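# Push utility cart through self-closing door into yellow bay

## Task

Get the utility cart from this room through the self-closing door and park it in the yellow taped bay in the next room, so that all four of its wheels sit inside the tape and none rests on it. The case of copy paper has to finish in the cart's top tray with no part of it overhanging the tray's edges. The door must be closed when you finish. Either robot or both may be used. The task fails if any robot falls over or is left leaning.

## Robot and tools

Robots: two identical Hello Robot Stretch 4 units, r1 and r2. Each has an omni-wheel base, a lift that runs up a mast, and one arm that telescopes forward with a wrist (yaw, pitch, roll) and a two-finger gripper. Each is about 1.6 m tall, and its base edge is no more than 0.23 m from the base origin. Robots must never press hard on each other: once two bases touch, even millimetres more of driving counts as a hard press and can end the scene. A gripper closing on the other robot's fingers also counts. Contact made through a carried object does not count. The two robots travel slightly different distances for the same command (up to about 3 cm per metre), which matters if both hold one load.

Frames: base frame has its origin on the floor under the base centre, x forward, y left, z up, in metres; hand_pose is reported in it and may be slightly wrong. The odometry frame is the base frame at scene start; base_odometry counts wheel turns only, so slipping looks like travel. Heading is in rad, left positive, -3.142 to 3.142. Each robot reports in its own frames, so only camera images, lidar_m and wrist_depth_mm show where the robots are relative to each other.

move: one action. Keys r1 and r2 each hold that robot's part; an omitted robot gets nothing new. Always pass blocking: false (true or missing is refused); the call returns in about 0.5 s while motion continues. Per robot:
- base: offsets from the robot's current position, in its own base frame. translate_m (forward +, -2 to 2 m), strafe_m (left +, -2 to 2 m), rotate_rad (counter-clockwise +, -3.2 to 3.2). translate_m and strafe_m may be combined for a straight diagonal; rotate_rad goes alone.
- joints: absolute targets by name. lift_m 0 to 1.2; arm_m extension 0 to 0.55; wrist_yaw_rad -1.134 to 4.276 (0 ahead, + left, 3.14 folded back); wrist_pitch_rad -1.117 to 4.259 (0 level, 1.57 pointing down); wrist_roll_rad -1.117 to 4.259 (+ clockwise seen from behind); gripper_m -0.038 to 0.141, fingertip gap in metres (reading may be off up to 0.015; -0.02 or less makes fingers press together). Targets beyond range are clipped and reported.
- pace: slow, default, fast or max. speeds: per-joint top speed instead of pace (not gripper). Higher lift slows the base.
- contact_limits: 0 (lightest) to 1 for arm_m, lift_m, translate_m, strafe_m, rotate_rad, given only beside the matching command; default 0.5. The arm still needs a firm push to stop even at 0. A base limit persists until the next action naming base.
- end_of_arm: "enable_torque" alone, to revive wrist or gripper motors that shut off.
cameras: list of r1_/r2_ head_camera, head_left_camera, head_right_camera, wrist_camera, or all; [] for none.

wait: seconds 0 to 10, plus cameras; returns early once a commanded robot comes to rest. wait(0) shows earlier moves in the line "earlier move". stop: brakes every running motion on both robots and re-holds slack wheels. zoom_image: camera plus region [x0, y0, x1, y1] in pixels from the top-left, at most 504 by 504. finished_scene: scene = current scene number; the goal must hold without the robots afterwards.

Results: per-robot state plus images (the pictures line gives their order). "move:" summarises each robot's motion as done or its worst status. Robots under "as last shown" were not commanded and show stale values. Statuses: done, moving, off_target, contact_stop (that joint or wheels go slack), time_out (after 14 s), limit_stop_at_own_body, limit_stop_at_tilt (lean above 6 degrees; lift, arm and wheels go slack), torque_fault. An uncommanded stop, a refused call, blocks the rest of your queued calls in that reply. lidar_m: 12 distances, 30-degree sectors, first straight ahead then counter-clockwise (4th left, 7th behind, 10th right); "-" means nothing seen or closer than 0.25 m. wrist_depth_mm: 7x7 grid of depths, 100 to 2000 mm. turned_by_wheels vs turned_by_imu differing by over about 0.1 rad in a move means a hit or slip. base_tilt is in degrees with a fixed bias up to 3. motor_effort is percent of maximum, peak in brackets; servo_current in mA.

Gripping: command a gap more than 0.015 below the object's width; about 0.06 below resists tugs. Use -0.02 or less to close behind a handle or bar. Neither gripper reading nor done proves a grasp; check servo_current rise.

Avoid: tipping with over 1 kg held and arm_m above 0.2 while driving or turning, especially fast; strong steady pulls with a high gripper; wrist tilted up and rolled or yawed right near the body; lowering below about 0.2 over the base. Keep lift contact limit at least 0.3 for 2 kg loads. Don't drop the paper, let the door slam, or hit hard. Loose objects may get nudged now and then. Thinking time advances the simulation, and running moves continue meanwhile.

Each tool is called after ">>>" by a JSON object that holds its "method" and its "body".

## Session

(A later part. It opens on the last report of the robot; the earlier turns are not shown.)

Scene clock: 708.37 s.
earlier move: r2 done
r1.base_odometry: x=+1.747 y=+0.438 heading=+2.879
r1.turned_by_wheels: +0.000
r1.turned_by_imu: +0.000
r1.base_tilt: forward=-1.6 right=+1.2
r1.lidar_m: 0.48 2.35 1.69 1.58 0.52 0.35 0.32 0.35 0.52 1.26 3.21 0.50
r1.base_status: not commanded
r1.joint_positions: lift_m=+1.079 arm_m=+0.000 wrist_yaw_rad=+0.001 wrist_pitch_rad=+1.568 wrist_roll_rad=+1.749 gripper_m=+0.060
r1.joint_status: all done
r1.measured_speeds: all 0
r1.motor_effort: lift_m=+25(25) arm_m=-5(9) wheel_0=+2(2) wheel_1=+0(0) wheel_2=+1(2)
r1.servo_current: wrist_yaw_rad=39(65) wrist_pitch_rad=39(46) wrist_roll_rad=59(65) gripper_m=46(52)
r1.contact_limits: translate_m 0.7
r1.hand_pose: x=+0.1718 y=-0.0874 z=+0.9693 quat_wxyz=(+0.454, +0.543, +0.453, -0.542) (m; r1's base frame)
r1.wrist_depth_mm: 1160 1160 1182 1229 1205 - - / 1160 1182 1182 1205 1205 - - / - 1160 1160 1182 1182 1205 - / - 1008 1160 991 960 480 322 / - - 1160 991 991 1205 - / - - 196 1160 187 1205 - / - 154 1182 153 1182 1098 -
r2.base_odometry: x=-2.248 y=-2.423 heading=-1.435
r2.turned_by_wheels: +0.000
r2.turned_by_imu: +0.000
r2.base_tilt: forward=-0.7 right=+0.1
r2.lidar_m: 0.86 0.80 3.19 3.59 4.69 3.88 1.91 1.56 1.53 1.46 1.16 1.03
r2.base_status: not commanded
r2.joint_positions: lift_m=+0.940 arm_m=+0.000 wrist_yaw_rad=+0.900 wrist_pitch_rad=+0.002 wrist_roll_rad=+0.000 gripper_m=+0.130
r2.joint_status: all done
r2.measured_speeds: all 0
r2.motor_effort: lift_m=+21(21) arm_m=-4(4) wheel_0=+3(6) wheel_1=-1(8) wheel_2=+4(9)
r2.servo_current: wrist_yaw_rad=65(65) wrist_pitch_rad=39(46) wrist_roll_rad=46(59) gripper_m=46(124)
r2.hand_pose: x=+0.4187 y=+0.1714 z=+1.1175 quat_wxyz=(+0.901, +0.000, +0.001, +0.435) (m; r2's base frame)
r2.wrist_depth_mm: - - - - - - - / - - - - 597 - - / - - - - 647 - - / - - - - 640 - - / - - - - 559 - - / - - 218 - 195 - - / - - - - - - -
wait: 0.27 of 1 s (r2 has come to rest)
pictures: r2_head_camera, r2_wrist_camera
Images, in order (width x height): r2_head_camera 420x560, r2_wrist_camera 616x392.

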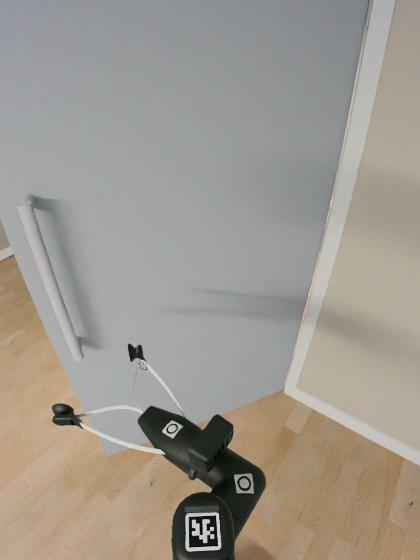

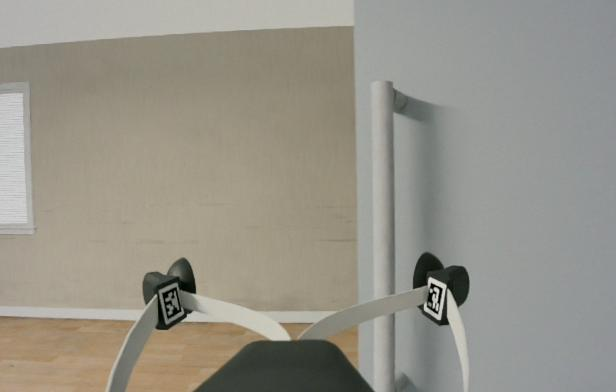

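>>> {"method": "move", "body": {"blocking": false, "cameras": [], "r1": {"base":{"strafe_m":0.95},"joints":{"wrist_yaw_rad":3.0,"wrist_pitch_rad":0,"wrist_roll_rad":0}}}}

>>> {"method": "wait", "body": {"seconds": 5, "cameras": []}}

>>> {"method": "move", "body": {"blocking": false, "cameras": [], "r1": {"base":{"rotate_rad":-1.0}}}}

>>> {"method": "wait", "body": {"seconds": 3, "cameras": ["r1_head_camera","r1_head_left_camera","r2_head_left_camera"]}}

Scene clock: 714.90 s.
move: r1 moving
r1.base_odometry: x=+1.737 y=+0.403 heading=+2.879
r1.turned_by_wheels: +0.000
r1.turned_by_imu: +0.000
r1.base_tilt: forward=-1.6 right=+1.2
r1.lidar_m: 0.46 2.32 1.65 1.54 0.51 0.36 0.32 0.35 0.51 1.23 3.25 0.52
r1.base_status: strafe_m moving
r1.joint_positions: lift_m=+1.079 arm_m=+0.000 wrist_yaw_rad=+0.586 wrist_pitch_rad=+0.991 wrist_roll_rad=+1.170 gripper_m=+0.060
r1.joint_status: wrist_yaw_rad moving; wrist_pitch_rad moving; wrist_roll_rad moving
r1.measured_speeds: translate_m=+0.001 strafe_m=+0.140 rotate_rad=-0.004 lift_m=+0.000 arm_m=+0.000 wrist_yaw_rad=+1.825 wrist_pitch_rad=-1.808 wrist_roll_rad=-1.817
r1.motor_effort: lift_m=+25(25) arm_m=-5(5) wheel_0=-9(12) wheel_1=+8(9) wheel_2=+1(2)
r1.servo_current: wrist_yaw_rad=98(130) wrist_pitch_rad=111(117) wrist_roll_rad=104(117) gripper_m=39(46)
r1.hand_pose: x=+0.3510 y=+0.0146 z=+1.0165 quat_wxyz=(+0.778, +0.350, +0.520, -0.039) (m; r1's base frame)
r1.wrist_depth_mm: - 430 433 462 442 - 1042 / - - 544 504 430 - 1060 / - 1863 1618 455 - 1078 1042 / - 1808 1576 1336 991 1098 1025 / - 1808 1576 1366 1182 1118 991 / 1921 1708 195 1308 190 1042 820 / - 1618 1430 152 1118 842 798
r2: as last shown
r2.turned_by_imu: +0.001
r2.base_tilt: forward=-0.7 right=+0.0
r2.lidar_m: 1.28 2.05 3.21 3.57 4.71 3.89 1.94 1.57 1.52 1.43 1.16 1.15
r2.motor_effort: lift_m=+21(21) arm_m=-4(4) wheel_0=+3(3) wheel_1=-1(1) wheel_2=+4(4)
r2.servo_current: wrist_yaw_rad=46(46) wrist_pitch_rad=39(46) wrist_roll_rad=46(52) gripper_m=46(52)
r2.wrist_depth_mm: - - - - - - - / - - - - - - - / - - - - - - - / - - - - - - - / - - - - - - - / - - 216 - 219 204 - / - - - - - - -
pictures: none
No camera images: "cameras" was empty.

Scene clock: 718.90 s.
earlier move: r1 done
r1.base_odometry: x=+1.500 y=-0.479 heading=+2.879
r1.turned_by_wheels: +0.000
r1.turned_by_imu: +0.005
r1.base_tilt: forward=-1.6 right=+1.2
r1.lidar_m: 2.38 0.96 0.68 0.63 0.53 0.37 0.35 0.36 0.56 1.37 1.00 1.16
r1.base_status: done
r1.joint_positions: lift_m=+1.080 arm_m=+0.000 wrist_yaw_rad=+2.997 wrist_pitch_rad=+0.007 wrist_roll_rad=+0.002 gripper_m=+0.060
r1.joint_status: all done
r1.measured_speeds: all 0
r1.motor_effort: lift_m=+25(25) arm_m=-4(5) wheel_0=-1(12) wheel_1=+1(10) wheel_2=-1(2)
r1.servo_current: wrist_yaw_rad=59(130) wrist_pitch_rad=46(163) wrist_roll_rad=59(117) gripper_m=39(52)
r1.hand_pose: x=-0.1018 y=+0.1280 z=+1.2557 quat_wxyz=(+0.072, -0.003, +0.001, +0.997) (m; r1's base frame)
r1.wrist_depth_mm: 137 484 500 517 539 564 - / 137 171 496 517 539 559 - / 135 193 500 521 544 564 - / 139 208 500 521 544 564 - / 466 488 496 521 544 569 - / 462 480 195 521 189 559 - / 466 473 500 153 544 559 -
r2.base_odometry: x=-2.248 y=-2.423 heading=-1.435
r2.turned_by_wheels: +0.000
r2.turned_by_imu: +0.001
r2.base_tilt: forward=-0.7 right=+0.1
r2.lidar_m: 1.28 2.03 3.19 3.56 4.67 3.84 1.92 1.55 1.54 1.46 1.14 1.13
r2.base_status: not commanded
r2.joint_positions: lift_m=+0.940 arm_m=+0.000 wrist_yaw_rad=+0.900 wrist_pitch_rad=+0.002 wrist_roll_rad=+0.000 gripper_m=+0.130
r2.joint_status: not commanded
r2.measured_speeds: all 0
r2.motor_effort: lift_m=+21(21) arm_m=-4(4) wheel_0=+2(3) wheel_1=-1(2) wheel_2=+4(4)
r2.servo_current: wrist_yaw_rad=39(59) wrist_pitch_rad=39(52) wrist_roll_rad=46(59) gripper_m=52(59)
r2.hand_pose: x=+0.4187 y=+0.1714 z=+1.1175 quat_wxyz=(+0.901, +0.000, +0.001, +0.435) (m; r2's base frame)
r2.wrist_depth_mm: - - - - - - - / - - - - - - - / - - - - - - - / - - - - - - - / - - - - - - - / - - 217 - 219 203 - / - - - - - - -
wait: 4.00 of 5 s (r1 has come to rest)
pictures: none
No camera images: "cameras" was empty.

Scene clock: 719.40 s.
move: r1 moving
r1.base_odometry: x=+1.500 y=-0.479 heading=+2.708
r1.turned_by_wheels: -0.171
r1.turned_by_imu: -0.172
r1.base_tilt: forward=-1.6 right=+1.3
r1.lidar_m: 2.41 1.24 0.74 0.64 0.64 0.40 0.36 0.36 0.48 0.88 1.01 1.07
r1.base_status: rotate_rad moving
r1.joint_positions: lift_m=+1.080 arm_m=+0.000 wrist_yaw_rad=+2.997 wrist_pitch_rad=+0.007 wrist_roll_rad=+0.002 gripper_m=+0.060
r1.joint_status: not commanded
r1.measured_speeds: translate_m=+0.000 strafe_m=-0.001 rotate_rad=-0.657 lift_m=+0.000 arm_m=+0.000 wrist_yaw_rad=+0.000 wrist_pitch_rad=+0.000 wrist_roll_rad=+0.000
r1.motor_effort: lift_m=+25(25) arm_m=-4(4) wheel_0=+5(6) wheel_1=+5(7) wheel_2=+5(6)
r1.servo_current: wrist_yaw_rad=52(52) wrist_pitch_rad=52(59) wrist_roll_rad=39(59) gripper_m=39(46)
r1.hand_pose: x=-0.1018 y=+0.1280 z=+1.2557 quat_wxyz=(+0.072, -0.003, +0.001, +0.997) (m; r1's base frame)
r1.wrist_depth_mm: 137 484 512 549 - - - / 137 171 517 549 - - - / 135 192 521 549 - - - / 139 208 517 554 - - - / 449 480 508 549 - - - / 455 480 196 554 188 - - / 449 466 504 152 - - -
r2: as last shown
r2.turned_by_imu: +0.000
r2.lidar_m: 1.27 2.02 3.21 3.54 4.68 3.87 1.90 1.57 1.53 1.40 1.15 1.14
r2.motor_effort: lift_m=+21(21) arm_m=-4(4) wheel_0=+3(3) wheel_1=-1(2) wheel_2=+4(4)
r2.servo_current: wrist_yaw_rad=52(59) wrist_pitch_rad=39(46) wrist_roll_rad=52(65) gripper_m=52(52)
r2.wrist_depth_mm: - - - - - - - / - - - - - - - / - - - - - - - / - - - - - - - / - - - - - - - / - - 218 - 219 204 - / - - - - - - -
pictures: none
No camera images: "cameras" was empty.

Scene clock: 720.90 s.
earlier move: r1 done
r1.base_odometry: x=+1.500 y=-0.479 heading=+1.880
r1.turned_by_wheels: -0.828
r1.turned_by_imu: -0.833
r1.base_tilt: forward=-1.6 right=+1.2
r1.lidar_m: 0.99 1.25 2.39 0.90 0.66 0.65 0.53 0.37 0.37 0.39 0.57 1.67
r1.base_status: done
r1.joint_positions: lift_m=+1.080 arm_m=+0.000 wrist_yaw_rad=+2.997 wrist_pitch_rad=+0.007 wrist_roll_rad=+0.002 gripper_m=+0.060
r1.joint_status: not commanded
r1.measured_speeds: all 0
r1.motor_effort: lift_m=+25(25) arm_m=-4(4) wheel_0=+4(9) wheel_1=+3(9) wheel_2=+3(7)
r1.servo_current: wrist_yaw_rad=39(78) wrist_pitch_rad=52(59) wrist_roll_rad=46(72) gripper_m=39(46)
r1.hand_pose: x=-0.1018 y=+0.1280 z=+1.2557 quat_wxyz=(+0.072, -0.003, +0.001, +0.997) (m; r1's base frame)
r1.wrist_depth_mm: 138 - - - - - - / 138 161 - - - - - / 137 202 - - - - - / 139 198 - - - - - / 525 - - - - - - / 535 - 190 - 187 - - / 530 140 - 137 - - -
r2.base_odometry: x=-2.248 y=-2.423 heading=-1.435
r2.turned_by_wheels: +0.000
r2.turned_by_imu: +0.000
r2.base_tilt: forward=-0.7 right=+0.1
r2.lidar_m: 1.30 2.01 3.20 3.54 4.69 3.92 1.91 1.53 1.54 1.45 1.16 1.14
r2.base_status: not commanded
r2.joint_positions: lift_m=+0.940 arm_m=+0.000 wrist_yaw_rad=+0.900 wrist_pitch_rad=+0.002 wrist_roll_rad=+0.000 gripper_m=+0.130
r2.joint_status: not commanded
r2.measured_speeds: all 0
r2.motor_effort: lift_m=+21(21) arm_m=-4(4) wheel_0=+2(3) wheel_1=-1(2) wheel_2=+3(4)
r2.servo_current: wrist_yaw_rad=52(65) wrist_pitch_rad=39(46) wrist_roll_rad=46(65) gripper_m=52(59)
r2.hand_pose: x=+0.4187 y=+0.1714 z=+1.1175 quat_wxyz=(+0.901, +0.000, +0.001, +0.435) (m; r2's base frame)
r2.wrist_depth_mm: - - - - - - - / - - - - - - - / - - - - - - - / - - - - - - - / - - - - - - - / - - 217 - 219 204 - / - - - - - - -
wait: 1.50 of 3 s (r1 has come to rest)
pictures: r1_head_camera, r1_head_left_camera, r2_head_left_camera
Images, in order (width x height): r1_head_camera 420x560, r1_head_left_camera 420x672, r2_head_left_camera 420x672.

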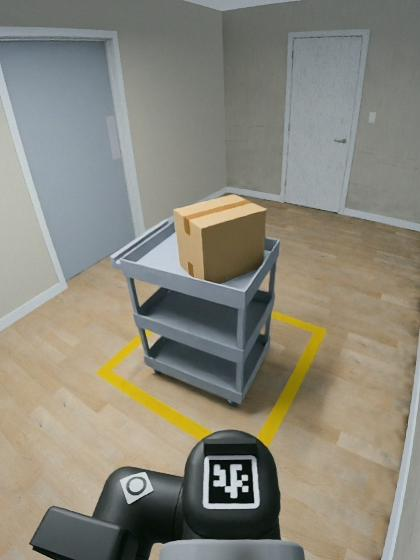

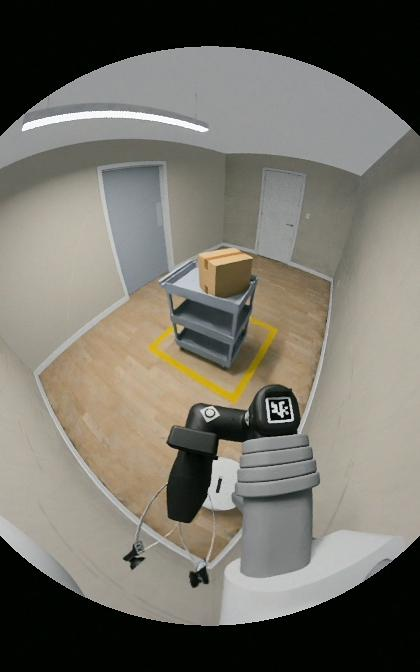

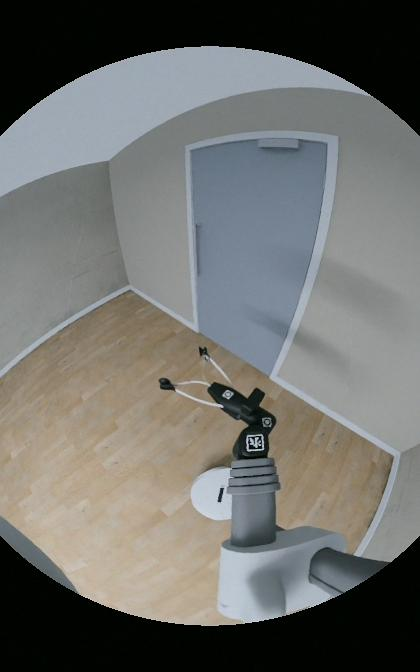

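>>> {"method": "zoom_image", "body": {"camera": "r1_head_camera", "region": [90, 190, 340, 450]}}

>>> {"method": "zoom_image", "body": {"camera": "r2_head_left_camera", "region": [170, 120, 350, 390]}}

Scaled by 1.938 from the camera's 420x560 image, which has a finer 600x800 frame.

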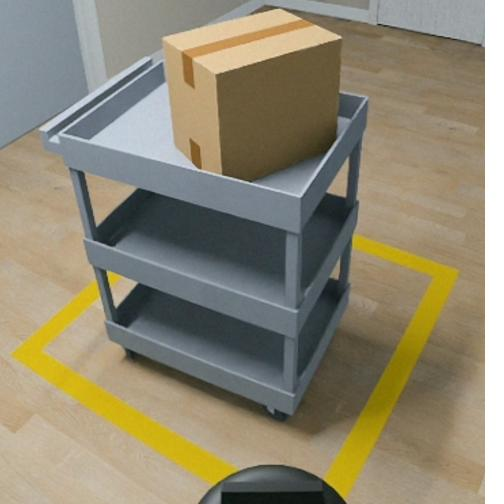

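Scaled by 1.867 from the camera's 420x672 image, which has a finer 600x960 frame.

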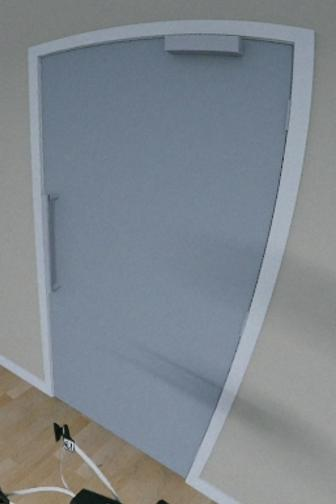

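>>> {"method": "finished_scene", "body": {"scene": 1}}

The scene is finished: the task was done.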